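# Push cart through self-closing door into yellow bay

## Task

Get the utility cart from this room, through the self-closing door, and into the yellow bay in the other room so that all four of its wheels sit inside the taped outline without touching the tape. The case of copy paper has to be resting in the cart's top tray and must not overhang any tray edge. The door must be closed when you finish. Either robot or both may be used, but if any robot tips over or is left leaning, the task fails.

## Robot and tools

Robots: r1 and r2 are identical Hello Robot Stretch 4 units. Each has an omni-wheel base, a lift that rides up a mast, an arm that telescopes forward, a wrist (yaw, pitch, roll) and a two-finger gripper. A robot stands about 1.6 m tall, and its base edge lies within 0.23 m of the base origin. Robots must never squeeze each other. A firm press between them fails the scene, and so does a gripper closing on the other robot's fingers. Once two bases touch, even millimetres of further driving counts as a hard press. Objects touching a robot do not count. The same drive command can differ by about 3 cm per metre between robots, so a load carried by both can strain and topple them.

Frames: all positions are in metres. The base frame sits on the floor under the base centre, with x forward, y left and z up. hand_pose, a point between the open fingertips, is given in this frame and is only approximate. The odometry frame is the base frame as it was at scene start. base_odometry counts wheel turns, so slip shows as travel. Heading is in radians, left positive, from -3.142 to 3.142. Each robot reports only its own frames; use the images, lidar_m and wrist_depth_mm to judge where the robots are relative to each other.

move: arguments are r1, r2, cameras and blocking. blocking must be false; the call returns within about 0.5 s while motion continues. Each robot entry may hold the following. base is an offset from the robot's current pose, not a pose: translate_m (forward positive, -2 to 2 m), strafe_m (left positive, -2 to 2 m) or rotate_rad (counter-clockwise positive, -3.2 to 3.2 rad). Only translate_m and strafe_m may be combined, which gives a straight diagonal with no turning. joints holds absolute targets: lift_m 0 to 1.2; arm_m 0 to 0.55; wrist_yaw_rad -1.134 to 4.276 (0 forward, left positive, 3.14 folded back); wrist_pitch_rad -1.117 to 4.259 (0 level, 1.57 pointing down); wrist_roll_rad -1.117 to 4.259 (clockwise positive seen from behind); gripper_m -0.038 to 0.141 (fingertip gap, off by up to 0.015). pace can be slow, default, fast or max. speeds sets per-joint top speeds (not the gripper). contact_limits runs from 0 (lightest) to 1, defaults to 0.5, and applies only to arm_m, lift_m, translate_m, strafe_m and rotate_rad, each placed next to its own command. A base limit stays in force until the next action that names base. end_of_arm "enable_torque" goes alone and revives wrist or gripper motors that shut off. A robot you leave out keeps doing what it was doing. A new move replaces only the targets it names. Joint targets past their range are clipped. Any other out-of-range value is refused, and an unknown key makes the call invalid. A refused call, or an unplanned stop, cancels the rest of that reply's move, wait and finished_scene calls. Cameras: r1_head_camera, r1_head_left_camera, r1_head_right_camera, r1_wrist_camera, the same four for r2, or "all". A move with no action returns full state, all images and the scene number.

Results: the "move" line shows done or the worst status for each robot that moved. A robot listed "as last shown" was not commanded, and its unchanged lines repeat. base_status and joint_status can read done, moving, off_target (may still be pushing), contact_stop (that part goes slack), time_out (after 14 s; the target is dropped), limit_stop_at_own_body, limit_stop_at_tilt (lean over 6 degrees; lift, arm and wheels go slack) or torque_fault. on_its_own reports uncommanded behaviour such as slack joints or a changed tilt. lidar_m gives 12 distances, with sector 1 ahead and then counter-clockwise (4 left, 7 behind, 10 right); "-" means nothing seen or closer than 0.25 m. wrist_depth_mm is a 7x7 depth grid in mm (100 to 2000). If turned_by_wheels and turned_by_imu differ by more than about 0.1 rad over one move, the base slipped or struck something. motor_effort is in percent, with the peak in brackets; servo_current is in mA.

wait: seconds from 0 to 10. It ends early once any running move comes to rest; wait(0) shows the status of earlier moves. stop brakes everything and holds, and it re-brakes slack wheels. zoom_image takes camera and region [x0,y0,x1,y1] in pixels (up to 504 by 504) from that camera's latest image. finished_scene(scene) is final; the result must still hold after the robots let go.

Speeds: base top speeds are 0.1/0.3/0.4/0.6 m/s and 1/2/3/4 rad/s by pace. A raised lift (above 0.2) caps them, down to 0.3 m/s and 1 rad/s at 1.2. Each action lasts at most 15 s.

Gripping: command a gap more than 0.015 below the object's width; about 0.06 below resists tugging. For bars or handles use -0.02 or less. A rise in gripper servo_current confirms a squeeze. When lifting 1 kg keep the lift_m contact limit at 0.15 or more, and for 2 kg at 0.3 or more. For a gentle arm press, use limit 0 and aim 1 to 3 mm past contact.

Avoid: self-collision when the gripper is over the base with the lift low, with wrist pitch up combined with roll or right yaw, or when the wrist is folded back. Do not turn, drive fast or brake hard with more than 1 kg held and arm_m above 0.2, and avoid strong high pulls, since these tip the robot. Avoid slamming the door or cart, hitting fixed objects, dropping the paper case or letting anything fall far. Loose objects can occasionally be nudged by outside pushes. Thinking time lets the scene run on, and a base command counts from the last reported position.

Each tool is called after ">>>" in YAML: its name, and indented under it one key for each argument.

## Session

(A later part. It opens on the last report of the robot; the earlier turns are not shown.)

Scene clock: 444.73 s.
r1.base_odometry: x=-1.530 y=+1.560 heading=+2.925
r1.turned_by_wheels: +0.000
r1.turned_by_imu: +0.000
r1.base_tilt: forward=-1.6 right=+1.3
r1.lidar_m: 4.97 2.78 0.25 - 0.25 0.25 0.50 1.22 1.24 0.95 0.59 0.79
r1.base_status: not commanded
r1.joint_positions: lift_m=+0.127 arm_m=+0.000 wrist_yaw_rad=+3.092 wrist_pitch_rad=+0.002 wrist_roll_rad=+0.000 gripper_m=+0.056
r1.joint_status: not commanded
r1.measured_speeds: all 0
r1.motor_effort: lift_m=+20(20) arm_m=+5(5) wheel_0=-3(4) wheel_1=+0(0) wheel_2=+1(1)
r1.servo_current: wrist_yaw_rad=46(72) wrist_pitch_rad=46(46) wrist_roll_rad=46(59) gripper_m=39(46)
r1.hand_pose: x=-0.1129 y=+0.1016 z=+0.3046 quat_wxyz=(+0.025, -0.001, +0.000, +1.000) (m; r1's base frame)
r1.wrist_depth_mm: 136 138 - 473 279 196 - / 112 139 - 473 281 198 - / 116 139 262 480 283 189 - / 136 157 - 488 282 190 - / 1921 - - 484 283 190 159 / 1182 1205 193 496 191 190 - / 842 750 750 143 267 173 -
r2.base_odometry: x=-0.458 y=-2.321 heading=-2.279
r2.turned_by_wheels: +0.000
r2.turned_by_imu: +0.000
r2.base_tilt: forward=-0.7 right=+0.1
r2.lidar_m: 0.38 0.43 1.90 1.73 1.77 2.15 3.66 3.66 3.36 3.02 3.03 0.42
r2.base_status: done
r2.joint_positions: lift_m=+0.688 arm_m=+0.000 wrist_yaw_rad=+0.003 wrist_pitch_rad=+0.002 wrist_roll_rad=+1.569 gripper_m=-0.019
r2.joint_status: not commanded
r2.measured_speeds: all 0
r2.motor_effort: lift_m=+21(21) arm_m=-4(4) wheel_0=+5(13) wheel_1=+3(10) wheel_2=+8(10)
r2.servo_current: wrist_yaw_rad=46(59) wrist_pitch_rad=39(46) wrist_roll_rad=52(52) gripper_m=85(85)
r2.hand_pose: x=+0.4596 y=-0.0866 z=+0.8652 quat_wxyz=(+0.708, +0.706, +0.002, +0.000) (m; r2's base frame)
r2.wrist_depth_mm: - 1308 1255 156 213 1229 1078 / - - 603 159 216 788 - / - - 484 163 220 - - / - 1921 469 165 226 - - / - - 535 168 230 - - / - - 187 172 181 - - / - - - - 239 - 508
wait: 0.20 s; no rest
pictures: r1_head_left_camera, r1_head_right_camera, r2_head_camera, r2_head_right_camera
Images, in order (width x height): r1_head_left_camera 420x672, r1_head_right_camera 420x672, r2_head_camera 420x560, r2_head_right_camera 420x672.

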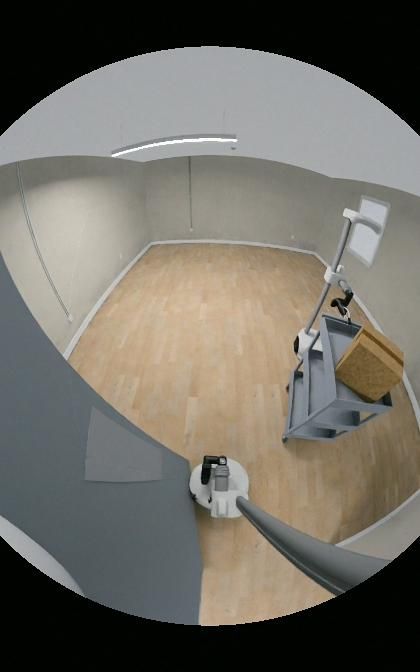

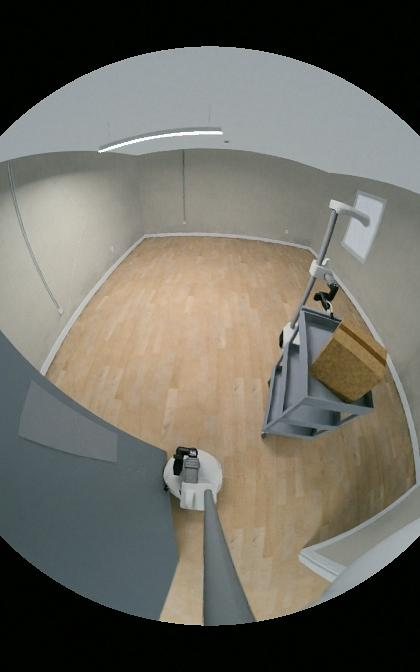

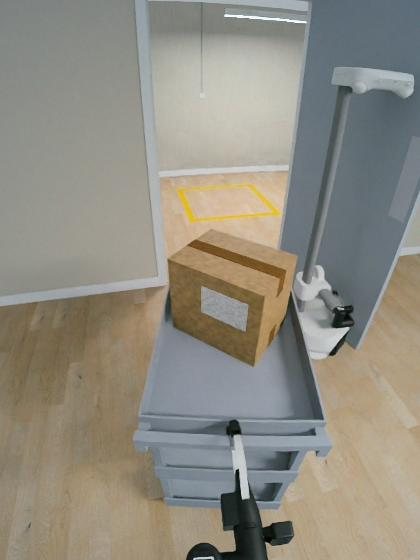

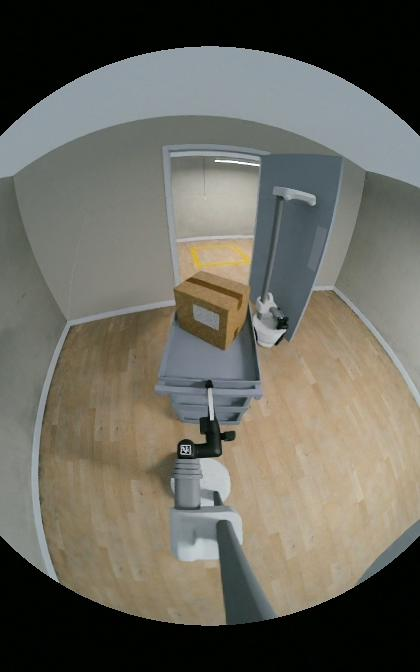

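>>> move:
  blocking: false
  r2: {"base":{"translate_m":1.0,"strafe_m":-0.04},"pace":"slow","contact_limits":{"translate_m":0.4}}

>>> wait:
  seconds: 10

>>> wait:
  seconds: 3
  cameras: ["r1_head_left_camera","r1_head_right_camera","r2_head_camera","r2_head_right_camera"]

Scene clock: 456.33 s.
move: r2 moving
r1: as last shown
r1.lidar_m: 4.94 2.77 0.25 - 0.25 0.25 0.52 1.27 1.19 0.93 0.60 0.76
r1.motor_effort: lift_m=+20(20) arm_m=+4(5) wheel_0=-2(3) wheel_1=+0(0) wheel_2=+0(1)
r1.servo_current: wrist_yaw_rad=46(52) wrist_pitch_rad=39(46) wrist_roll_rad=65(65) gripper_m=39(46)
r1.wrist_depth_mm: 136 138 - 466 278 196 - / 112 139 - 477 281 197 - / 116 139 260 477 281 189 - / 137 156 - 480 282 190 - / 1983 - - 492 285 190 159 / 1205 1205 194 492 191 190 - / 842 750 759 143 265 173 -
r2.base_odometry: x=-0.466 y=-2.330 heading=-2.279
r2.turned_by_wheels: +0.000
r2.turned_by_imu: +0.001
r2.base_tilt: forward=-0.7 right=+0.1
r2.lidar_m: 0.39 0.43 1.93 1.74 1.75 2.15 3.63 3.68 3.33 3.00 3.03 0.42
r2.base_status: translate_m moving; strafe_m moving
r2.joint_positions: lift_m=+0.688 arm_m=+0.000 wrist_yaw_rad=+0.000 wrist_pitch_rad=+0.002 wrist_roll_rad=+1.569 gripper_m=-0.019
r2.joint_status: not commanded
r2.measured_speeds: translate_m=+0.049 strafe_m=-0.003 rotate_rad=-0.001 lift_m=+0.000 arm_m=+0.000 wrist_yaw_rad=-0.020 wrist_pitch_rad=+0.000 wrist_roll_rad=+0.000
r2.motor_effort: lift_m=+21(21) arm_m=-4(4) wheel_0=+6(11) wheel_1=+7(7) wheel_2=-11(11)
r2.servo_current: wrist_yaw_rad=52(59) wrist_pitch_rad=39(39) wrist_roll_rad=52(52) gripper_m=78(85)
r2.contact_limits: translate_m 0.4
r2.hand_pose: x=+0.4593 y=-0.0874 z=+0.8652 quat_wxyz=(+0.708, +0.706, +0.001, -0.001) (m; r2's base frame)
r2.wrist_depth_mm: - 1308 1281 160 219 1205 1078 / - - - 163 221 788 - / - - 508 165 224 - - / - 492 466 167 227 - - / - - 521 170 230 - - / - - 187 172 181 - - / - - - - 236 - 517
pictures: none

Scene clock: 466.33 s.
earlier move: r2 moving
r1.base_odometry: x=-1.530 y=+1.560 heading=+2.925
r1.turned_by_wheels: +0.000
r1.turned_by_imu: -0.001
r1.base_tilt: forward=-1.6 right=+1.3
r1.lidar_m: 4.95 2.81 0.25 - 0.25 0.25 0.50 0.64 0.46 0.42 0.64 3.91
r1.base_status: not commanded
r1.joint_positions: lift_m=+0.127 arm_m=+0.000 wrist_yaw_rad=+3.092 wrist_pitch_rad=+0.002 wrist_roll_rad=+0.000 gripper_m=+0.056
r1.joint_status: not commanded
r1.measured_speeds: all 0
r1.motor_effort: lift_m=+20(20) arm_m=+4(5) wheel_0=-2(3) wheel_1=+0(1) wheel_2=+0(1)
r1.servo_current: wrist_yaw_rad=39(72) wrist_pitch_rad=46(52) wrist_roll_rad=52(72) gripper_m=39(46)
r1.hand_pose: x=-0.1129 y=+0.1016 z=+0.3046 quat_wxyz=(+0.025, -0.001, +0.000, +1.000) (m; r1's base frame)
r1.wrist_depth_mm: 136 138 - 469 278 196 - / 112 139 - 477 281 197 - / 116 139 259 477 282 189 - / 137 157 - 488 283 190 - / 1983 - - 492 286 190 159 / 1182 1205 194 496 191 190 - / 842 750 759 143 267 173 -
r2.base_odometry: x=-1.130 y=-3.045 heading=-2.279
r2.turned_by_wheels: +0.000
r2.turned_by_imu: +0.005
r2.base_tilt: forward=-0.6 right=+0.1
r2.lidar_m: 0.35 0.35 1.46 1.94 1.97 2.41 - 4.63 3.12 2.79 0.68 0.45
r2.base_status: translate_m moving; strafe_m moving
r2.joint_positions: lift_m=+0.688 arm_m=+0.000 wrist_yaw_rad=+0.001 wrist_pitch_rad=+0.002 wrist_roll_rad=+1.569 gripper_m=-0.019
r2.joint_status: not commanded
r2.measured_speeds: translate_m=+0.050 strafe_m=-0.002 rotate_rad=+0.000 lift_m=+0.000 arm_m=+0.000 wrist_yaw_rad=+0.000 wrist_pitch_rad=+0.000 wrist_roll_rad=+0.000
r2.motor_effort: lift_m=+21(21) arm_m=-4(4) wheel_0=+5(13) wheel_1=+4(8) wheel_2=-5(14)
r2.servo_current: wrist_yaw_rad=52(65) wrist_pitch_rad=39(52) wrist_roll_rad=46(59) gripper_m=78(91)
r2.contact_limits: translate_m 0.4
r2.hand_pose: x=+0.4594 y=-0.0872 z=+0.8652 quat_wxyz=(+0.708, +0.706, +0.001, -0.001) (m; r2's base frame)
r2.wrist_depth_mm: - - - 197 263 278 290 / - - - 191 253 1708 1182 / - - - 186 247 1499 - / - - 535 181 240 - - / - - 473 177 236 - - / - - 187 173 179 - - / - - 539 - 225 - -
wait: 10.00 s; no rest
pictures: none

Scene clock: 467.13 s.
earlier move: r2 done
r1.base_odometry: x=-1.530 y=+1.560 heading=+2.925
r1.turned_by_wheels: +0.000
r1.turned_by_imu: +0.000
r1.base_tilt: forward=-1.6 right=+1.3
r1.lidar_m: 4.96 2.78 0.25 - 0.25 0.25 0.53 0.66 0.47 0.42 0.68 3.93
r1.base_status: not commanded
r1.joint_positions: lift_m=+0.127 arm_m=+0.000 wrist_yaw_rad=+3.092 wrist_pitch_rad=+0.002 wrist_roll_rad=+0.000 gripper_m=+0.056
r1.joint_status: not commanded
r1.measured_speeds: all 0
r1.motor_effort: lift_m=+20(20) arm_m=+4(5) wheel_0=-3(3) wheel_1=+0(1) wheel_2=+1(1)
r1.servo_current: wrist_yaw_rad=46(72) wrist_pitch_rad=46(52) wrist_roll_rad=46(72) gripper_m=46(46)
r1.hand_pose: x=-0.1129 y=+0.1016 z=+0.3046 quat_wxyz=(+0.025, -0.001, +0.000, +1.000) (m; r1's base frame)
r1.wrist_depth_mm: 136 138 - 469 278 196 - / 112 138 - 473 278 198 - / 116 139 262 477 281 189 - / 136 156 - 484 285 190 - / 1983 - - 488 286 190 159 / 1182 1205 194 496 191 191 - / 854 759 741 143 266 174 -
r2.base_odometry: x=-1.139 y=-3.055 heading=-2.279
r2.turned_by_wheels: +0.000
r2.turned_by_imu: +0.000
r2.base_tilt: forward=-0.7 right=+0.1
r2.lidar_m: 0.35 0.38 1.46 1.93 1.95 2.42 - 4.66 3.11 2.80 0.68 0.44
r2.base_status: done
r2.joint_positions: lift_m=+0.688 arm_m=+0.000 wrist_yaw_rad=+0.001 wrist_pitch_rad=+0.002 wrist_roll_rad=+1.569 gripper_m=-0.019
r2.joint_status: not commanded
r2.measured_speeds: all 0
r2.motor_effort: lift_m=+21(21) arm_m=-4(4) wheel_0=+5(13) wheel_1=+5(8) wheel_2=-6(14)
r2.servo_current: wrist_yaw_rad=52(65) wrist_pitch_rad=39(52) wrist_roll_rad=46(59) gripper_m=78(91)
r2.contact_limits: translate_m 0.4
r2.hand_pose: x=+0.4594 y=-0.0872 z=+0.8652 quat_wxyz=(+0.708, +0.706, +0.001, -0.001) (m; r2's base frame)
r2.wrist_depth_mm: - - - 198 262 290 289 / - - - 192 254 1708 1160 / - - - 186 248 1618 - / - - 544 181 241 - - / - - 473 178 235 - - / - - 187 173 179 - - / - - 535 - 225 - -
wait: 0.80 of 3 s (r2 has come to rest)
pictures: r1_head_left_camera, r1_head_right_camera, r2_head_camera, r2_head_right_camera
Images, in order (width x height): r1_head_left_camera 420x672, r1_head_right_camera 420x672, r2_head_camera 420x560, r2_head_right_camera 420x672.

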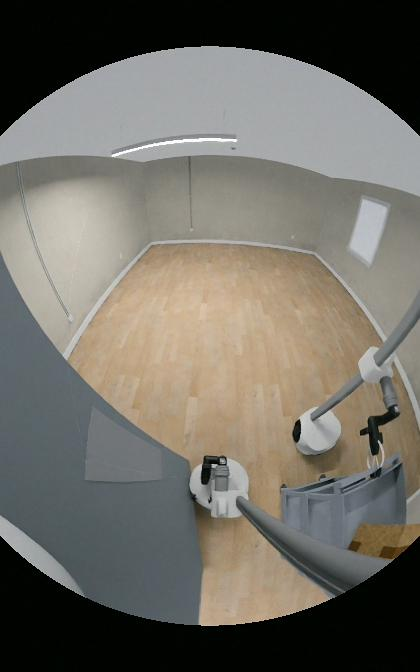

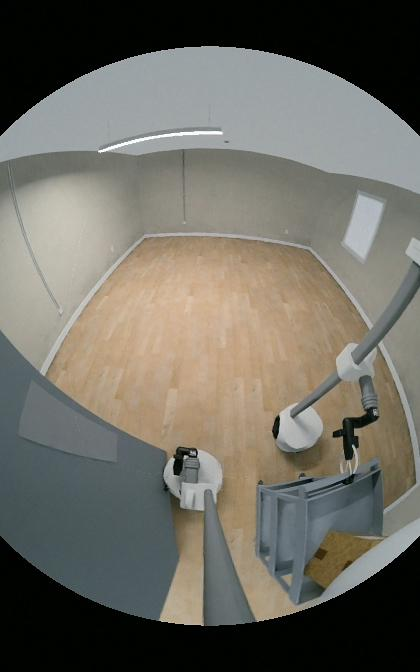

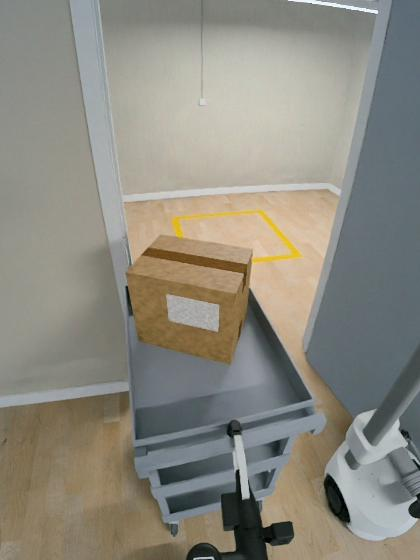

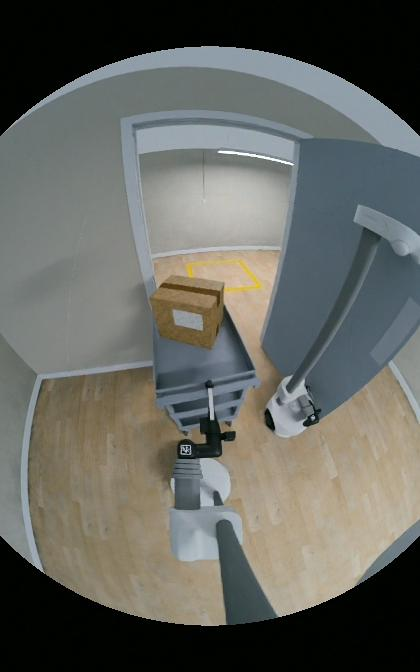

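>>> zoom_image:
  camera: "r2_head_camera"
  region: [40, 200, 240, 460]

>>> zoom_image:
  camera: "r2_head_right_camera"
  region: [90, 200, 290, 450]

>>> zoom_image:
  camera: "r1_head_right_camera"
  region: [200, 400, 420, 640]

Scaled by 1.938 from the camera's 420x560 image, which has a finer 1200x1600 frame.

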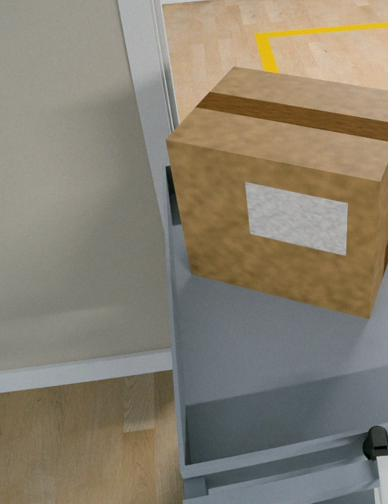

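Scaled by 2.016 from the camera's 420x672 image, which has a finer 600x960 frame.

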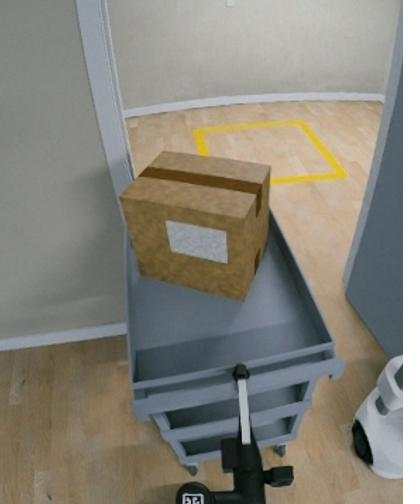

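Scaled by 2.100 from the camera's 420x672 image, which has a finer 600x960 frame.

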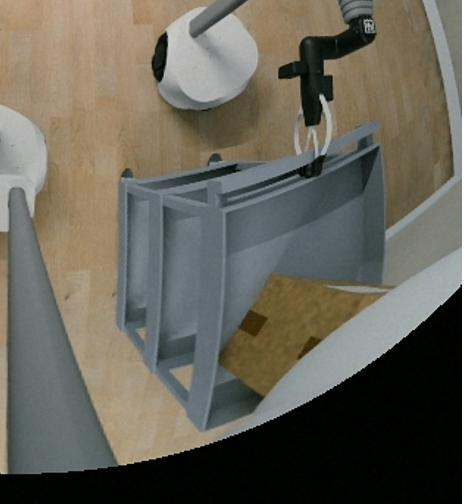

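>>> move:
  blocking: false
  r2: {"base":{"strafe_m":0.22},"pace":"slow","contact_limits":{"strafe_m":0.4}}

>>> wait:
  seconds: 6

>>> move:
  blocking: false
  r2: {"base":{"rotate_rad":-0.1},"pace":"slow"}

>>> wait:
  seconds: 4

>>> wait:
  seconds: 0.2
  cameras: ["r1_head_right_camera","r2_head_camera","r2_head_right_camera"]

Scene clock: 489.90 s.
move: r2 moving
r1: as last shown
r1.lidar_m: 4.97 2.79 0.25 - 0.25 0.25 0.51 0.64 0.44 0.44 0.67 3.92
r1.motor_effort: lift_m=+20(20) arm_m=+4(5) wheel_0=-3(3) wheel_1=+0(0) wheel_2=+0(1)
r1.servo_current: wrist_yaw_rad=33(65) wrist_pitch_rad=39(46) wrist_roll_rad=52(59) gripper_m=39(46)
r1.wrist_depth_mm: 136 138 - 469 277 196 - / 112 139 - 469 281 198 - / 116 139 260 477 282 189 - / 136 156 - 484 285 189 - / 1863 - - 488 283 190 159 / 1160 1205 193 496 190 190 - / 854 750 750 143 267 173 -
r2.base_odometry: x=-1.128 y=-3.064 heading=-2.279
r2.turned_by_wheels: +0.000
r2.turned_by_imu: +0.000
r2.base_tilt: forward=-0.7 right=+0.0
r2.lidar_m: 0.36 0.36 1.46 1.92 1.95 2.38 - 4.69 3.14 2.82 0.68 0.42
r2.base_status: strafe_m moving
r2.joint_positions: lift_m=+0.688 arm_m=+0.000 wrist_yaw_rad=-0.001 wrist_pitch_rad=+0.002 wrist_roll_rad=+1.569 gripper_m=-0.019
r2.joint_status: not commanded
r2.measured_speeds: translate_m=+0.000 strafe_m=+0.055 rotate_rad=+0.000 lift_m=+0.000 arm_m=+0.000 wrist_yaw_rad=-0.023 wrist_pitch_rad=+0.000 wrist_roll_rad=+0.000
r2.motor_effort: lift_m=+21(21) arm_m=-4(4) wheel_0=-13(13) wheel_1=+8(9) wheel_2=+1(6)
r2.servo_current: wrist_yaw_rad=46(59) wrist_pitch_rad=39(39) wrist_roll_rad=39(52) gripper_m=78(85)
r2.contact_limits: strafe_m 0.4
r2.hand_pose: x=+0.4592 y=-0.0877 z=+0.8652 quat_wxyz=(+0.708, +0.706, +0.001, -0.001) (m; r2's base frame)
r2.wrist_depth_mm: - - - 200 266 281 291 / - - - 193 256 1661 1182 / - - - 187 248 1618 - / - - 549 182 242 - - / - - 469 178 236 - - / - - 187 173 180 - - / - 146 535 - 224 - -
pictures: none

Scene clock: 492.73 s.
earlier move: r2 done
r1.base_odometry: x=-1.530 y=+1.560 heading=+2.925
r1.turned_by_wheels: +0.000
r1.turned_by_imu: +0.000
r1.base_tilt: forward=-1.6 right=+1.3
r1.lidar_m: 4.96 2.80 0.25 - 0.25 0.25 0.52 0.70 0.62 0.61 0.87 3.94
r1.base_status: not commanded
r1.joint_positions: lift_m=+0.127 arm_m=+0.000 wrist_yaw_rad=+3.092 wrist_pitch_rad=+0.002 wrist_roll_rad=+0.000 gripper_m=+0.056
r1.joint_status: not commanded
r1.measured_speeds: all 0
r1.motor_effort: lift_m=+20(20) arm_m=+4(5) wheel_0=-3(3) wheel_1=+0(1) wheel_2=+0(1)
r1.servo_current: wrist_yaw_rad=46(78) wrist_pitch_rad=46(52) wrist_roll_rad=46(72) gripper_m=39(46)
r1.hand_pose: x=-0.1129 y=+0.1016 z=+0.3046 quat_wxyz=(+0.025, -0.001, +0.000, +1.000) (m; r1's base frame)
r1.wrist_depth_mm: 136 138 - 473 278 195 - / 112 139 - 477 279 196 - / 116 140 260 477 283 189 - / 136 157 - 484 285 190 - / 1983 - - 488 286 190 159 / 1182 1205 193 492 191 190 - / 842 750 759 143 267 173 -
r2.base_odometry: x=-0.972 y=-3.198 heading=-2.279
r2.turned_by_wheels: +0.000
r2.turned_by_imu: +0.000
r2.base_tilt: forward=-0.7 right=+0.0
r2.lidar_m: 0.37 0.44 1.45 1.73 1.74 2.15 4.22 4.71 3.35 3.02 0.89 0.42
r2.base_status: done
r2.joint_positions: lift_m=+0.688 arm_m=+0.000 wrist_yaw_rad=-0.003 wrist_pitch_rad=+0.002 wrist_roll_rad=+1.569 gripper_m=-0.019
r2.joint_status: not commanded
r2.measured_speeds: all 0
r2.motor_effort: lift_m=+21(21) arm_m=-4(4) wheel_0=-5(13) wheel_1=+3(9) wheel_2=+0(6)
r2.servo_current: wrist_yaw_rad=46(59) wrist_pitch_rad=39(46) wrist_roll_rad=52(59) gripper_m=78(85)
r2.contact_limits: strafe_m 0.4
r2.hand_pose: x=+0.4591 y=-0.0883 z=+0.8652 quat_wxyz=(+0.708, +0.706, +0.000, -0.002) (m; r2's base frame)
r2.wrist_depth_mm: - - - 153 208 1537 569 / - - 580 156 213 768 - / - - 459 160 218 788 - / - - 480 163 223 - - / - - 544 168 229 - - / - - 187 172 182 - - / - - - - 240 - 508
wait: 2.83 of 6 s (r2 has come to rest)
pictures: none

Scene clock: 493.23 s.
move: r2 moving
r1: as last shown
r1.lidar_m: 4.96 2.81 0.25 - 0.25 0.25 0.50 0.70 0.57 0.57 0.88 3.93
r1.motor_effort: lift_m=+20(20) arm_m=+4(5) wheel_0=-2(3) wheel_1=+0(0) wheel_2=+0(1)
r1.servo_current: wrist_yaw_rad=39(59) wrist_pitch_rad=39(39) wrist_roll_rad=46(72) gripper_m=33(46)
r1.wrist_depth_mm: 136 138 - 473 278 196 - / 112 139 - 473 279 196 - / 116 139 262 473 281 189 - / 137 157 - 480 285 190 - / 1921 - - 492 285 190 160 / 1205 1205 194 492 191 190 - / 854 759 750 143 267 173 -
r2.base_odometry: x=-0.972 y=-3.198 heading=-2.370
r2.turned_by_wheels: -0.090
r2.turned_by_imu: -0.088
r2.base_tilt: forward=-0.7 right=+0.1
r2.lidar_m: 0.41 0.40 1.35 1.73 1.73 1.99 3.59 4.65 3.49 3.01 0.89 0.44
r2.base_status: rotate_rad moving
r2.joint_positions: lift_m=+0.688 arm_m=+0.000 wrist_yaw_rad=+0.005 wrist_pitch_rad=+0.002 wrist_roll_rad=+1.569 gripper_m=-0.019
r2.joint_status: not commanded
r2.measured_speeds: translate_m=-0.001 strafe_m=-0.002 rotate_rad=-0.152 lift_m=+0.000 arm_m=+0.000 wrist_yaw_rad=-0.022 wrist_pitch_rad=+0.000 wrist_roll_rad=+0.000
r2.motor_effort: lift_m=+21(21) arm_m=-4(4) wheel_0=+9(10) wheel_1=+5(7) wheel_2=+7(11)
r2.servo_current: wrist_yaw_rad=59(59) wrist_pitch_rad=39(46) wrist_roll_rad=39(59) gripper_m=78(85)
r2.hand_pose: x=+0.4597 y=-0.0860 z=+0.8652 quat_wxyz=(+0.708, +0.706, +0.003, +0.001) (m; r2's base frame)
r2.wrist_depth_mm: - - - 165 224 1576 1182 / - - - 167 227 1397 - / - - 525 168 228 - - / - - 462 169 229 - - / - - 517 171 230 - - / - - 187 172 180 - - / - - - - 234 - -
pictures: none

Scene clock: 493.67 s.
earlier move: r2 done
r1.base_odometry: x=-1.530 y=+1.560 heading=+2.925
r1.turned_by_wheels: +0.000
r1.turned_by_imu: +0.000
r1.base_tilt: forward=-1.6 right=+1.2
r1.lidar_m: 4.94 2.82 0.25 - 0.25 0.25 0.50 0.69 0.58 0.59 0.85 3.93
r1.base_status: not commanded
r1.joint_positions: lift_m=+0.127 arm_m=+0.000 wrist_yaw_rad=+3.092 wrist_pitch_rad=+0.002 wrist_roll_rad=+0.000 gripper_m=+0.056
r1.joint_status: not commanded
r1.measured_speeds: all 0
r1.motor_effort: lift_m=+20(20) arm_m=+4(5) wheel_0=-3(3) wheel_1=+0(0) wheel_2=+0(1)
r1.servo_current: wrist_yaw_rad=65(65) wrist_pitch_rad=39(46) wrist_roll_rad=46(72) gripper_m=39(46)
r1.hand_pose: x=-0.1129 y=+0.1016 z=+0.3046 quat_wxyz=(+0.025, -0.001, +0.000, +1.000) (m; r1's base frame)
r1.wrist_depth_mm: 136 138 - 469 278 195 - / 112 138 - 477 279 197 - / 116 139 260 480 282 188 - / 136 157 - 484 283 190 - / 1983 - - 488 283 190 159 / 1182 1205 193 496 191 190 - / 854 750 750 143 266 173 -
r2.base_odometry: x=-0.972 y=-3.198 heading=-2.378
r2.turned_by_wheels: -0.009
r2.turned_by_imu: -0.008
r2.base_tilt: forward=-0.7 right=+0.1
r2.lidar_m: 0.38 0.38 1.35 1.69 1.72 1.99 3.51 4.67 3.53 3.02 0.88 0.43
r2.base_status: done
r2.joint_positions: lift_m=+0.688 arm_m=+0.000 wrist_yaw_rad=+0.002 wrist_pitch_rad=+0.002 wrist_roll_rad=+1.569 gripper_m=-0.019
r2.joint_status: not commanded
r2.measured_speeds: all 0
r2.motor_effort: lift_m=+21(21) arm_m=-4(4) wheel_0=+3(10) wheel_1=+4(7) wheel_2=+4(11)
r2.servo_current: wrist_yaw_rad=39(59) wrist_pitch_rad=46(46) wrist_roll_rad=46(59) gripper_m=78(85)
r2.hand_pose: x=+0.4595 y=-0.0868 z=+0.8652 quat_wxyz=(+0.708, +0.706, +0.002, +0.000) (m; r2's base frame)
r2.wrist_depth_mm: - - - 170 230 1708 1160 / - - - 171 230 1618 - / - - 559 171 231 - - / - - 469 172 231 - - / - - 500 171 231 - - / - - 187 172 180 - - / - - - - 232 - -
wait: 0.43 of 4 s (r2 has come to rest)
pictures: none

Scene clock: 493.87 s.
r1.base_odometry: x=-1.530 y=+1.560 heading=+2.925
r1.turned_by_wheels: +0.000
r1.turned_by_imu: +0.000
r1.base_tilt: forward=-1.6 right=+1.3
r1.lidar_m: 4.96 2.79 0.25 - 0.25 0.26 0.51 0.71 0.58 0.60 0.85 3.94
r1.base_status: not commanded
r1.joint_positions: lift_m=+0.127 arm_m=+0.000 wrist_yaw_rad=+3.092 wrist_pitch_rad=+0.002 wrist_roll_rad=+0.000 gripper_m=+0.056
r1.joint_status: not commanded
r1.measured_speeds: all 0
r1.motor_effort: lift_m=+20(20) arm_m=+4(5) wheel_0=-3(3) wheel_1=+0(0) wheel_2=+0(1)
r1.servo_current: wrist_yaw_rad=52(65) wrist_pitch_rad=46(46) wrist_roll_rad=52(72) gripper_m=39(46)
r1.hand_pose: x=-0.1129 y=+0.1016 z=+0.3046 quat_wxyz=(+0.025, -0.001, +0.000, +1.000) (m; r1's base frame)
r1.wrist_depth_mm: 136 138 - 473 278 196 - / 112 139 - 473 279 198 - / 116 139 260 480 282 190 - / 136 157 - 480 285 189 - / 1921 - - 488 285 191 159 / 1205 1205 193 496 191 190 - / 842 759 750 143 267 173 -
r2.base_odometry: x=-0.972 y=-3.198 heading=-2.378
r2.turned_by_wheels: +0.000
r2.turned_by_imu: +0.000
r2.base_tilt: forward=-0.6 right=+0.0
r2.lidar_m: 0.40 0.41 1.34 1.75 1.71 2.01 3.53 4.66 3.52 3.04 0.89 0.43
r2.base_status: done
r2.joint_positions: lift_m=+0.688 arm_m=+0.000 wrist_yaw_rad=+0.002 wrist_pitch_rad=+0.002 wrist_roll_rad=+1.569 gripper_m=-0.019
r2.joint_status: not commanded
r2.measured_speeds: all 0
r2.motor_effort: lift_m=+21(21) arm_m=-4(4) wheel_0=+4(10) wheel_1=+5(7) wheel_2=+4(11)
r2.servo_current: wrist_yaw_rad=46(59) wrist_pitch_rad=39(46) wrist_roll_rad=46(59) gripper_m=72(85)
r2.hand_pose: x=+0.4595 y=-0.0868 z=+0.8652 quat_wxyz=(+0.708, +0.706, +0.002, +0.000) (m; r2's base frame)
r2.wrist_depth_mm: - - - 170 230 1708 1160 / - - - 170 230 1576 - / - - 564 171 230 - - / - - 473 172 231 - - / - - 504 172 232 - - / - - 187 173 180 - - / - - - - 233 - -
wait: 0.20 s; no rest
pictures: r1_head_right_camera, r2_head_camera, r2_head_right_camera
Images, in order (width x height): r1_head_right_camera 420x672, r2_head_camera 420x560, r2_head_right_camera 420x672.

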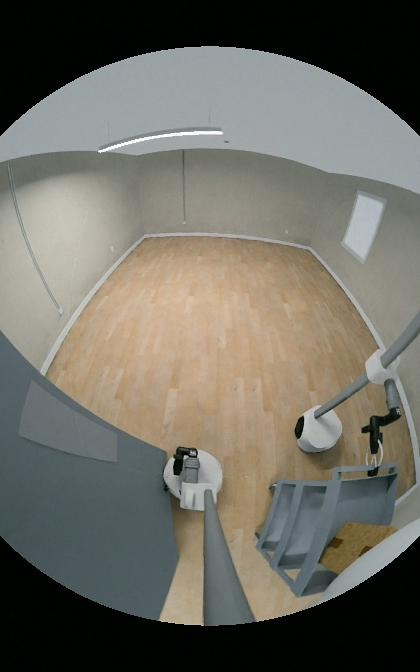

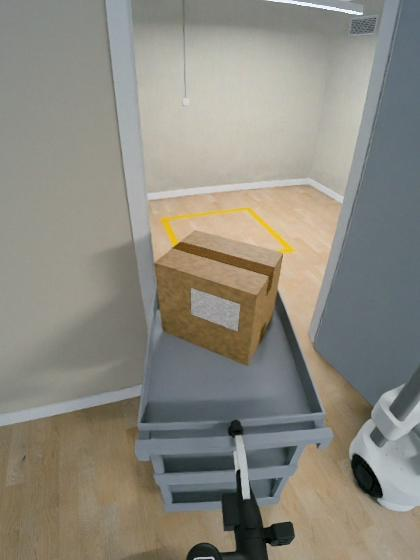

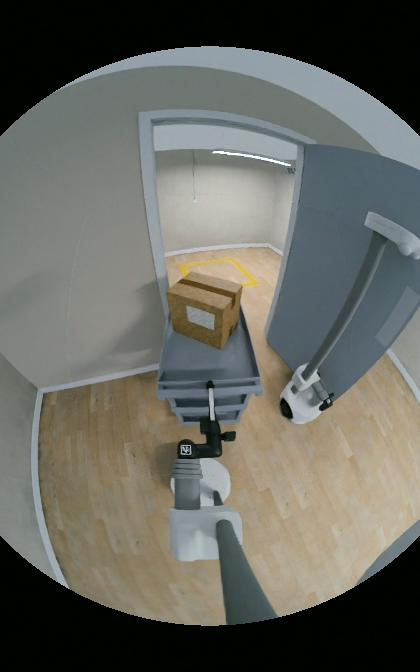

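>>> move:
  blocking: false
  r2: {"base":{"translate_m":0.9,"strafe_m":0.02},"pace":"slow","contact_limits":{"translate_m":0.4}}

>>> wait:
  seconds: 10

>>> wait:
  seconds: 2
  cameras: ["r1_head_right_camera","r2_head_camera","r2_head_right_camera"]

Scene clock: 500.67 s.
move: r2 moving
r1: as last shown
r1.lidar_m: 4.96 2.82 0.25 - 0.25 0.25 0.51 0.67 0.57 0.58 0.87 3.94
r1.servo_current: wrist_yaw_rad=46(65) wrist_pitch_rad=39(46) wrist_roll_rad=52(65) gripper_m=39(46)
r1.wrist_depth_mm: 136 138 - 473 278 196 - / 112 139 - 477 281 197 - / 116 139 260 477 281 189 - / 136 157 - 480 283 190 - / 1921 - - 488 283 190 159 / 1205 1205 193 492 190 190 - / 842 741 759 142 265 173 -
r2.base_odometry: x=-0.980 y=-3.206 heading=-2.378
r2.turned_by_wheels: +0.000
r2.turned_by_imu: +0.000
r2.base_tilt: forward=-0.7 right=+0.1
r2.lidar_m: 0.37 0.41 1.34 1.74 1.72 2.03 3.55 4.68 3.55 3.01 0.87 0.43
r2.base_status: translate_m moving; strafe_m moving
r2.joint_positions: lift_m=+0.688 arm_m=+0.000 wrist_yaw_rad=+0.000 wrist_pitch_rad=+0.002 wrist_roll_rad=+1.569 gripper_m=-0.019
r2.joint_status: not commanded
r2.measured_speeds: translate_m=+0.049 strafe_m=+0.002 rotate_rad=-0.002 lift_m=+0.000 arm_m=+0.000 wrist_yaw_rad=+0.000 wrist_pitch_rad=+0.000 wrist_roll_rad=+0.000
r2.motor_effort: lift_m=+21(21) arm_m=-4(4) wheel_0=+9(9) wheel_1=+8(8) wheel_2=-11(13)
r2.servo_current: wrist_yaw_rad=46(59) wrist_pitch_rad=39(46) wrist_roll_rad=46(59) gripper_m=85(91)
r2.contact_limits: translate_m 0.4
r2.hand_pose: x=+0.4593 y=-0.0873 z=+0.8652 quat_wxyz=(+0.708, +0.706, +0.001, -0.001) (m; r2's base frame)
r2.wrist_depth_mm: - - - 172 233 1661 1138 / - - - 172 232 1661 - / - - 574 172 231 - - / - - 462 172 233 - - / - - 500 172 232 - - / - - 187 172 180 - - / - - - - 231 - -
pictures: none

Scene clock: 502.80 s.
earlier move: r2 contact_stop
r1.base_odometry: x=-1.530 y=+1.560 heading=+2.925
r1.turned_by_wheels: +0.000
r1.turned_by_imu: +0.000
r1.base_tilt: forward=-1.6 right=+1.3
r1.lidar_m: 4.96 2.79 0.25 - 0.25 0.25 0.51 0.67 0.50 0.59 0.82 3.96
r1.base_status: not commanded
r1.joint_positions: lift_m=+0.127 arm_m=+0.000 wrist_yaw_rad=+3.092 wrist_pitch_rad=+0.002 wrist_roll_rad=+0.000 gripper_m=+0.056
r1.joint_status: not commanded
r1.measured_speeds: all 0
r1.motor_effort: lift_m=+20(20) arm_m=+4(5) wheel_0=-2(3) wheel_1=+0(0) wheel_2=+0(1)
r1.servo_current: wrist_yaw_rad=59(72) wrist_pitch_rad=39(52) wrist_roll_rad=39(65) gripper_m=33(46)
r1.hand_pose: x=-0.1129 y=+0.1016 z=+0.3046 quat_wxyz=(+0.025, -0.001, +0.000, +1.000) (m; r1's base frame)
r1.wrist_depth_mm: 136 138 - 469 279 196 - / 112 139 - 473 279 198 - / 116 139 260 477 283 189 - / 137 157 - 480 283 190 - / 1708 - - 488 286 190 159 / 1205 1205 194 492 191 190 - / 831 750 759 143 267 173 -
r2.base_odometry: x=-1.085 y=-3.293 heading=-2.446
r2.turned_by_wheels: -0.067
r2.turned_by_imu: -0.120
r2.base_tilt: forward=-0.7 right=+0.1
r2.lidar_m: 0.34 0.34 1.07 1.67 1.78 1.94 3.03 4.78 3.74 3.00 0.77 0.46
r2.base_status: translate_m contact_stop (by the wheels' count: +0.149 of +0.900); strafe_m contact_stop (by the wheels' count: -0.009 of +0.020)
r2.joint_positions: lift_m=+0.688 arm_m=+0.000 wrist_yaw_rad=+0.002 wrist_pitch_rad=+0.002 wrist_roll_rad=+1.569 gripper_m=-0.019
r2.joint_status: not commanded
r2.measured_speeds: all 0
r2.on_its_own: the wheels are slack since a contact_stop
r2.motor_effort: lift_m=+21(21) arm_m=-4(7) wheel_0=+0(11) wheel_1=+0(9) wheel_2=+0(28)
r2.servo_current: wrist_yaw_rad=52(163) wrist_pitch_rad=39(52) wrist_roll_rad=46(59) gripper_m=59(91)
r2.contact_limits: translate_m 0.4
r2.hand_pose: x=+0.4595 y=-0.0868 z=+0.8653 quat_wxyz=(+0.708, +0.706, +0.002, +0.000) (m; r2's base frame)
r2.wrist_depth_mm: - - - 219 291 303 301 / - - - 271 276 1708 1182 / - - - 256 263 1756 - / - - 661 191 250 842 - / - - 469 213 239 - - / - - 186 174 179 - - / - - 508 - 222 - -
wait: 2.13 of 10 s (r2 has come to rest)
pictures: none

not run: a stop that you did not command came earlier in this reply.

>>> wait:
  seconds: 0.2
  cameras: ["r1_head_right_camera","r2_head_camera","r2_head_right_camera","r2_wrist_camera"]

>>> zoom_image:
  camera: "r2_head_camera"
  region: [80, 180, 340, 480]

>>> zoom_image:
  camera: "r2_head_right_camera"
  region: [100, 220, 320, 460]

Scene clock: 507.30 s.
r1.base_odometry: x=-1.530 y=+1.560 heading=+2.925
r1.turned_by_wheels: +0.000
r1.turned_by_imu: +0.000
r1.base_tilt: forward=-1.6 right=+1.3
r1.lidar_m: 4.95 2.80 0.25 - 0.25 0.25 0.49 0.67 0.48 0.58 0.81 3.93
r1.base_status: not commanded
r1.joint_positions: lift_m=+0.127 arm_m=+0.000 wrist_yaw_rad=+3.092 wrist_pitch_rad=+0.002 wrist_roll_rad=+0.000 gripper_m=+0.056
r1.joint_status: not commanded
r1.measured_speeds: all 0
r1.motor_effort: lift_m=+20(20) arm_m=+4(5) wheel_0=-3(3) wheel_1=+0(0) wheel_2=+1(1)
r1.servo_current: wrist_yaw_rad=52(72) wrist_pitch_rad=39(52) wrist_roll_rad=52(65) gripper_m=39(46)
r1.hand_pose: x=-0.1129 y=+0.1016 z=+0.3046 quat_wxyz=(+0.025, -0.001, +0.000, +1.000) (m; r1's base frame)
r1.wrist_depth_mm: 136 138 - 473 278 196 - / 112 139 - 477 279 197 - / 116 139 262 477 282 189 - / 136 157 - 480 285 190 - / 1708 - - 488 283 190 159 / 1182 1182 195 496 191 191 - / 831 750 759 143 267 173 -
r2.base_odometry: x=-1.085 y=-3.293 heading=-2.446
r2.turned_by_wheels: +0.000
r2.turned_by_imu: +0.000
r2.base_tilt: forward=-0.7 right=+0.1
r2.lidar_m: 0.36 0.35 1.11 1.69 1.77 1.97 3.03 4.78 3.73 3.00 0.77 0.46
r2.base_status: translate_m contact_stop (by the wheels' count: +0.149 of +0.900); strafe_m contact_stop (by the wheels' count: -0.009 of +0.020)
r2.joint_positions: lift_m=+0.688 arm_m=+0.000 wrist_yaw_rad=+0.002 wrist_pitch_rad=+0.002 wrist_roll_rad=+1.569 gripper_m=-0.019
r2.joint_status: not commanded
r2.measured_speeds: all 0
r2.on_its_own: the wheels are slack since a contact_stop
r2.motor_effort: lift_m=+21(21) arm_m=-4(7) wheel_0=+0(11) wheel_1=+0(9) wheel_2=+0(28)
r2.servo_current: wrist_yaw_rad=39(163) wrist_pitch_rad=46(52) wrist_roll_rad=52(59) gripper_m=65(91)
r2.contact_limits: translate_m 0.4
r2.hand_pose: x=+0.4595 y=-0.0868 z=+0.8653 quat_wxyz=(+0.708, +0.706, +0.002, +0.000) (m; r2's base frame)
r2.wrist_depth_mm: - - - 220 291 304 301 / - - - 268 273 1708 1182 / - - - 257 262 1708 - / - - 654 191 250 842 - / - - 473 212 239 - - / - - 186 174 179 - - / - - 508 - 223 - -
wait: 0.20 s; at rest from the start
pictures: r1_head_right_camera, r2_head_camera, r2_head_right_camera, r2_wrist_camera
Images, in order (width x height): r1_head_right_camera 420x672, r2_head_camera 420x560, r2_head_right_camera 420x672, r2_wrist_camera 616x392.

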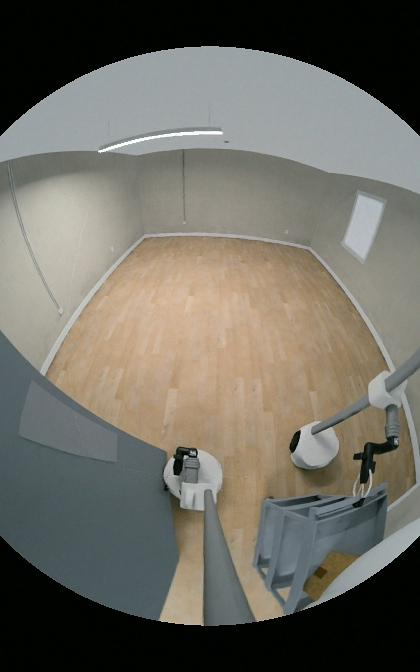

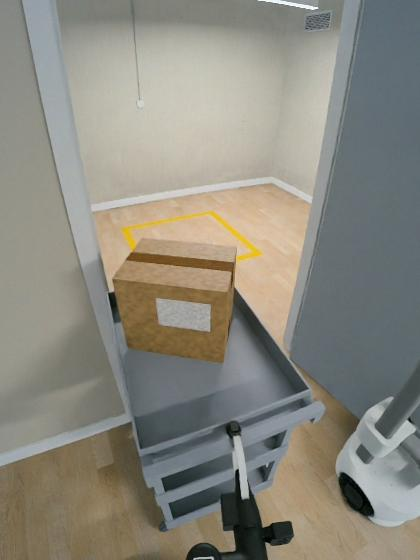

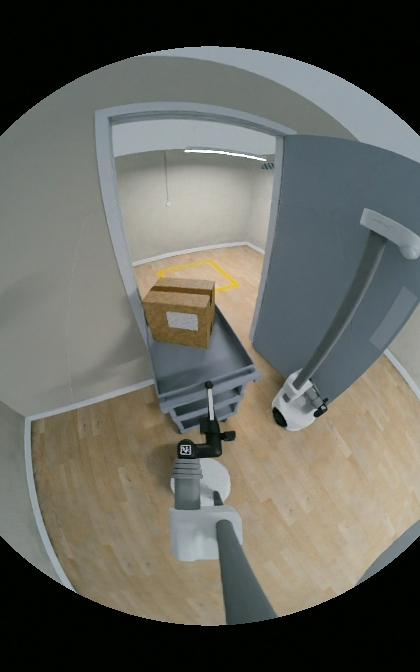

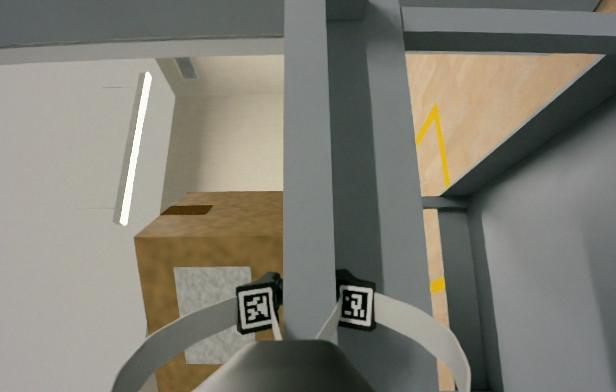

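Scaled by 1.680 from the camera's 420x560 image, which has a finer 1200x1600 frame.

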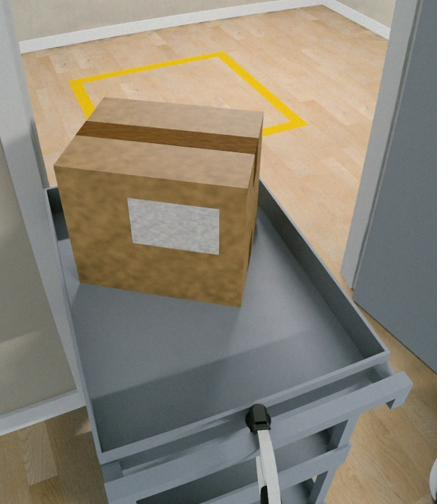

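Scaled by 2.100 from the camera's 420x672 image, which has a finer 600x960 frame.

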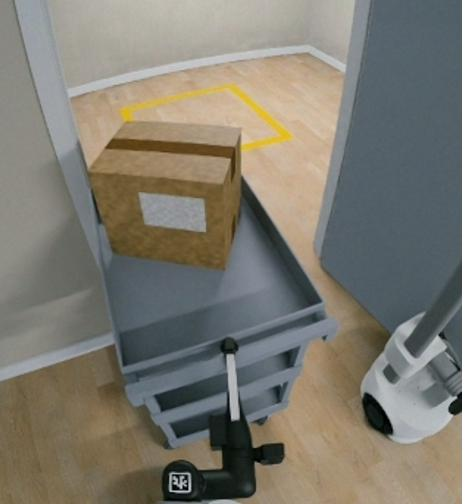

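>>> move:
  blocking: false
  r2: {"base":{"translate_m":-0.45,"strafe_m":-0.15},"pace":"slow","contact_limits":{"translate_m":0.5}}

>>> wait:
  seconds: 8

>>> wait:
  seconds: 0.2
  cameras: ["r1_head_right_camera","r2_head_camera","r2_head_right_camera","r2_wrist_camera"]

Scene clock: 516.00 s.
move: r2 moving
r1: as last shown
r1.lidar_m: 4.96 2.81 0.25 - 0.25 0.25 0.51 0.66 0.50 0.52 0.80 3.92
r1.motor_effort: lift_m=+20(20) arm_m=+4(5) wheel_0=-3(3) wheel_1=+0(0) wheel_2=+0(1)
r1.servo_current: wrist_yaw_rad=46(59) wrist_pitch_rad=39(46) wrist_roll_rad=65(65) gripper_m=39(46)
r1.wrist_depth_mm: 136 138 - 469 278 196 - / 112 139 - 473 279 198 - / 116 139 262 477 282 189 - / 136 156 - 484 282 190 - / 1708 - - 488 283 190 159 / 1160 1205 193 492 191 190 - / 854 750 759 143 266 173 -
r2.base_odometry: x=-1.079 y=-3.283 heading=-2.445
r2.turned_by_wheels: +0.001
r2.turned_by_imu: +0.001
r2.base_tilt: forward=-0.6 right=+0.1
r2.lidar_m: 0.35 0.33 1.13 1.74 1.79 1.97 3.03 4.78 3.73 2.98 0.78 0.45
r2.base_status: translate_m moving; strafe_m moving
r2.joint_positions: lift_m=+0.688 arm_m=+0.000 wrist_yaw_rad=+0.004 wrist_pitch_rad=+0.002 wrist_roll_rad=+1.569 gripper_m=-0.019
r2.joint_status: not commanded
r2.measured_speeds: translate_m=-0.049 strafe_m=-0.017 rotate_rad=+0.002 lift_m=+0.000 arm_m=+0.000 wrist_yaw_rad=+0.000 wrist_pitch_rad=+0.000 wrist_roll_rad=+0.000
r2.motor_effort: lift_m=+21(21) arm_m=-4(5) wheel_0=-5(5) wheel_1=-8(10) wheel_2=+15(15)
r2.servo_current: wrist_yaw_rad=52(52) wrist_pitch_rad=39(46) wrist_roll_rad=39(59) gripper_m=59(65)
r2.contact_limits: translate_m 0.5
r2.hand_pose: x=+0.4597 y=-0.0862 z=+0.8653 quat_wxyz=(+0.708, +0.706, +0.002, +0.001) (m; r2's base frame)
r2.wrist_depth_mm: - - - 218 291 297 303 / - - - 268 274 1708 1205 / - - - 255 262 1708 - / - - 640 191 250 842 - / - - 480 213 240 - - / - - 187 175 180 - - / - - 508 - 223 - -
pictures: none

Scene clock: 521.47 s.
earlier move: r2 done
r1.base_odometry: x=-1.530 y=+1.560 heading=+2.925
r1.turned_by_wheels: +0.000
r1.turned_by_imu: +0.000
r1.base_tilt: forward=-1.6 right=+1.3
r1.lidar_m: 4.95 2.80 0.25 - 0.25 0.25 0.54 1.24 0.46 0.44 0.50 3.94
r1.base_status: not commanded
r1.joint_positions: lift_m=+0.127 arm_m=+0.000 wrist_yaw_rad=+3.092 wrist_pitch_rad=+0.002 wrist_roll_rad=+0.000 gripper_m=+0.056
r1.joint_status: not commanded
r1.measured_speeds: all 0
r1.motor_effort: lift_m=+20(20) arm_m=+4(5) wheel_0=-3(3) wheel_1=+0(1) wheel_2=+0(1)
r1.servo_current: wrist_yaw_rad=46(72) wrist_pitch_rad=39(52) wrist_roll_rad=39(72) gripper_m=33(52)
r1.hand_pose: x=-0.1129 y=+0.1016 z=+0.3046 quat_wxyz=(+0.025, -0.001, +0.000, +1.000) (m; r1's base frame)
r1.wrist_depth_mm: 136 138 - 469 278 196 - / 112 139 - 473 279 197 - / 116 139 259 477 281 189 - / 137 157 - 484 283 190 - / 1921 - - 488 283 190 159 / 1205 1182 194 492 190 190 - / 842 741 750 143 267 173 -
r2.base_odometry: x=-0.836 y=-2.890 heading=-2.446
r2.turned_by_wheels: -0.001
r2.turned_by_imu: +0.000
r2.base_tilt: forward=-0.7 right=+0.1
r2.lidar_m: 0.35 0.35 1.62 1.78 1.75 1.92 2.95 4.31 3.77 3.02 1.31 0.46
r2.base_status: done
r2.joint_positions: lift_m=+0.688 arm_m=+0.000 wrist_yaw_rad=+0.003 wrist_pitch_rad=+0.002 wrist_roll_rad=+1.569 gripper_m=-0.019
r2.joint_status: not commanded
r2.measured_speeds: all 0
r2.motor_effort: lift_m=+21(21) arm_m=-4(5) wheel_0=-2(12) wheel_1=-5(10) wheel_2=+6(16)
r2.servo_current: wrist_yaw_rad=46(65) wrist_pitch_rad=39(52) wrist_roll_rad=52(59) gripper_m=59(72)
r2.contact_limits: translate_m 0.5
r2.hand_pose: x=+0.4596 y=-0.0866 z=+0.8653 quat_wxyz=(+0.708, +0.706, +0.002, +0.000) (m; r2's base frame)
r2.wrist_depth_mm: - - - 204 272 294 296 / - - - 197 262 - 1160 / - - - 191 254 1708 - / - - 544 185 245 842 - / - - 477 180 236 - - / - - 186 174 180 - - / - - 535 - 225 - -
wait: 5.47 of 8 s (r2 has come to rest)
pictures: none

Scene clock: 521.67 s.
r1.base_odometry: x=-1.530 y=+1.560 heading=+2.925
r1.turned_by_wheels: +0.000
r1.turned_by_imu: +0.000
r1.base_tilt: forward=-1.6 right=+1.3
r1.lidar_m: 4.95 2.81 0.25 - 0.25 0.25 0.49 1.27 0.45 0.44 0.51 3.91
r1.base_status: not commanded
r1.joint_positions: lift_m=+0.127 arm_m=+0.000 wrist_yaw_rad=+3.092 wrist_pitch_rad=+0.002 wrist_roll_rad=+0.000 gripper_m=+0.056
r1.joint_status: not commanded
r1.measured_speeds: all 0
r1.motor_effort: lift_m=+20(20) arm_m=+4(5) wheel_0=-3(3) wheel_1=+0(1) wheel_2=+0(1)
r1.servo_current: wrist_yaw_rad=52(72) wrist_pitch_rad=33(52) wrist_roll_rad=59(72) gripper_m=46(52)
r1.hand_pose: x=-0.1129 y=+0.1016 z=+0.3046 quat_wxyz=(+0.025, -0.001, +0.000, +1.000) (m; r1's base frame)
r1.wrist_depth_mm: 136 138 - 469 279 196 - / 112 139 - 477 282 198 - / 116 139 260 477 283 189 - / 136 157 - 484 285 190 - / 1921 - - 492 285 190 159 / 1182 1229 194 492 191 191 - / 854 759 750 143 266 173 -
r2.base_odometry: x=-0.836 y=-2.890 heading=-2.446
r2.turned_by_wheels: +0.000
r2.turned_by_imu: +0.000
r2.base_tilt: forward=-0.7 right=+0.1
r2.lidar_m: 0.35 0.36 1.63 1.79 1.74 1.91 2.93 4.31 3.76 3.01 1.36 0.45
r2.base_status: done
r2.joint_positions: lift_m=+0.688 arm_m=+0.000 wrist_yaw_rad=+0.003 wrist_pitch_rad=+0.002 wrist_roll_rad=+1.569 gripper_m=-0.019
r2.joint_status: not commanded
r2.measured_speeds: all 0
r2.motor_effort: lift_m=+21(21) arm_m=-4(5) wheel_0=-2(12) wheel_1=-5(10) wheel_2=+6(16)
r2.servo_current: wrist_yaw_rad=46(65) wrist_pitch_rad=46(52) wrist_roll_rad=46(59) gripper_m=65(72)
r2.contact_limits: translate_m 0.5
r2.hand_pose: x=+0.4596 y=-0.0866 z=+0.8653 quat_wxyz=(+0.708, +0.706, +0.002, +0.000) (m; r2's base frame)
r2.wrist_depth_mm: - - - 204 271 297 296 / - - - 198 262 - 1160 / - - - 191 254 1661 - / - - 544 185 245 854 - / - - 477 181 237 - - / - - 185 174 181 - - / - - 535 - 225 - -
wait: 0.20 s; no rest
pictures: r1_head_right_camera, r2_head_camera, r2_head_right_camera, r2_wrist_camera
Images, in order (width x height): r1_head_right_camera 420x672, r2_head_camera 420x560, r2_head_right_camera 420x672, r2_wrist_camera 616x392.

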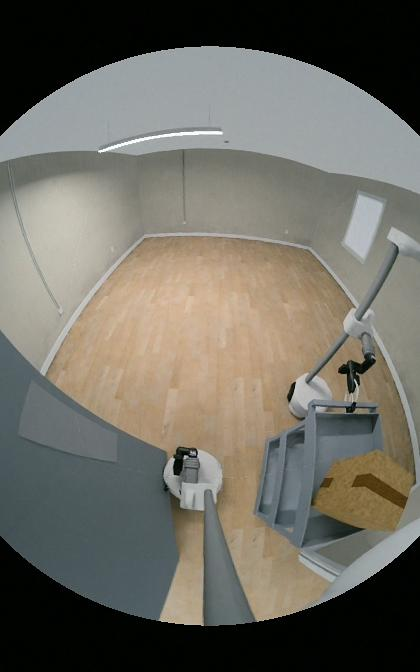

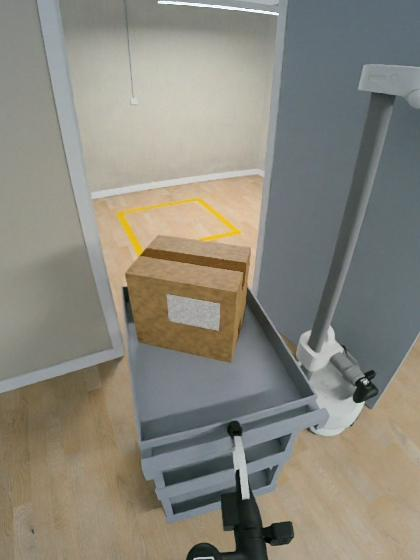

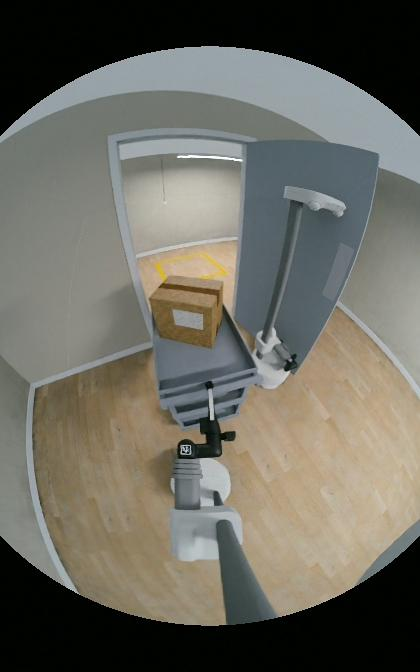

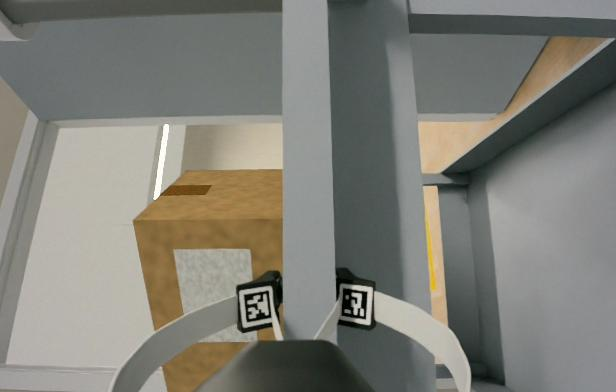

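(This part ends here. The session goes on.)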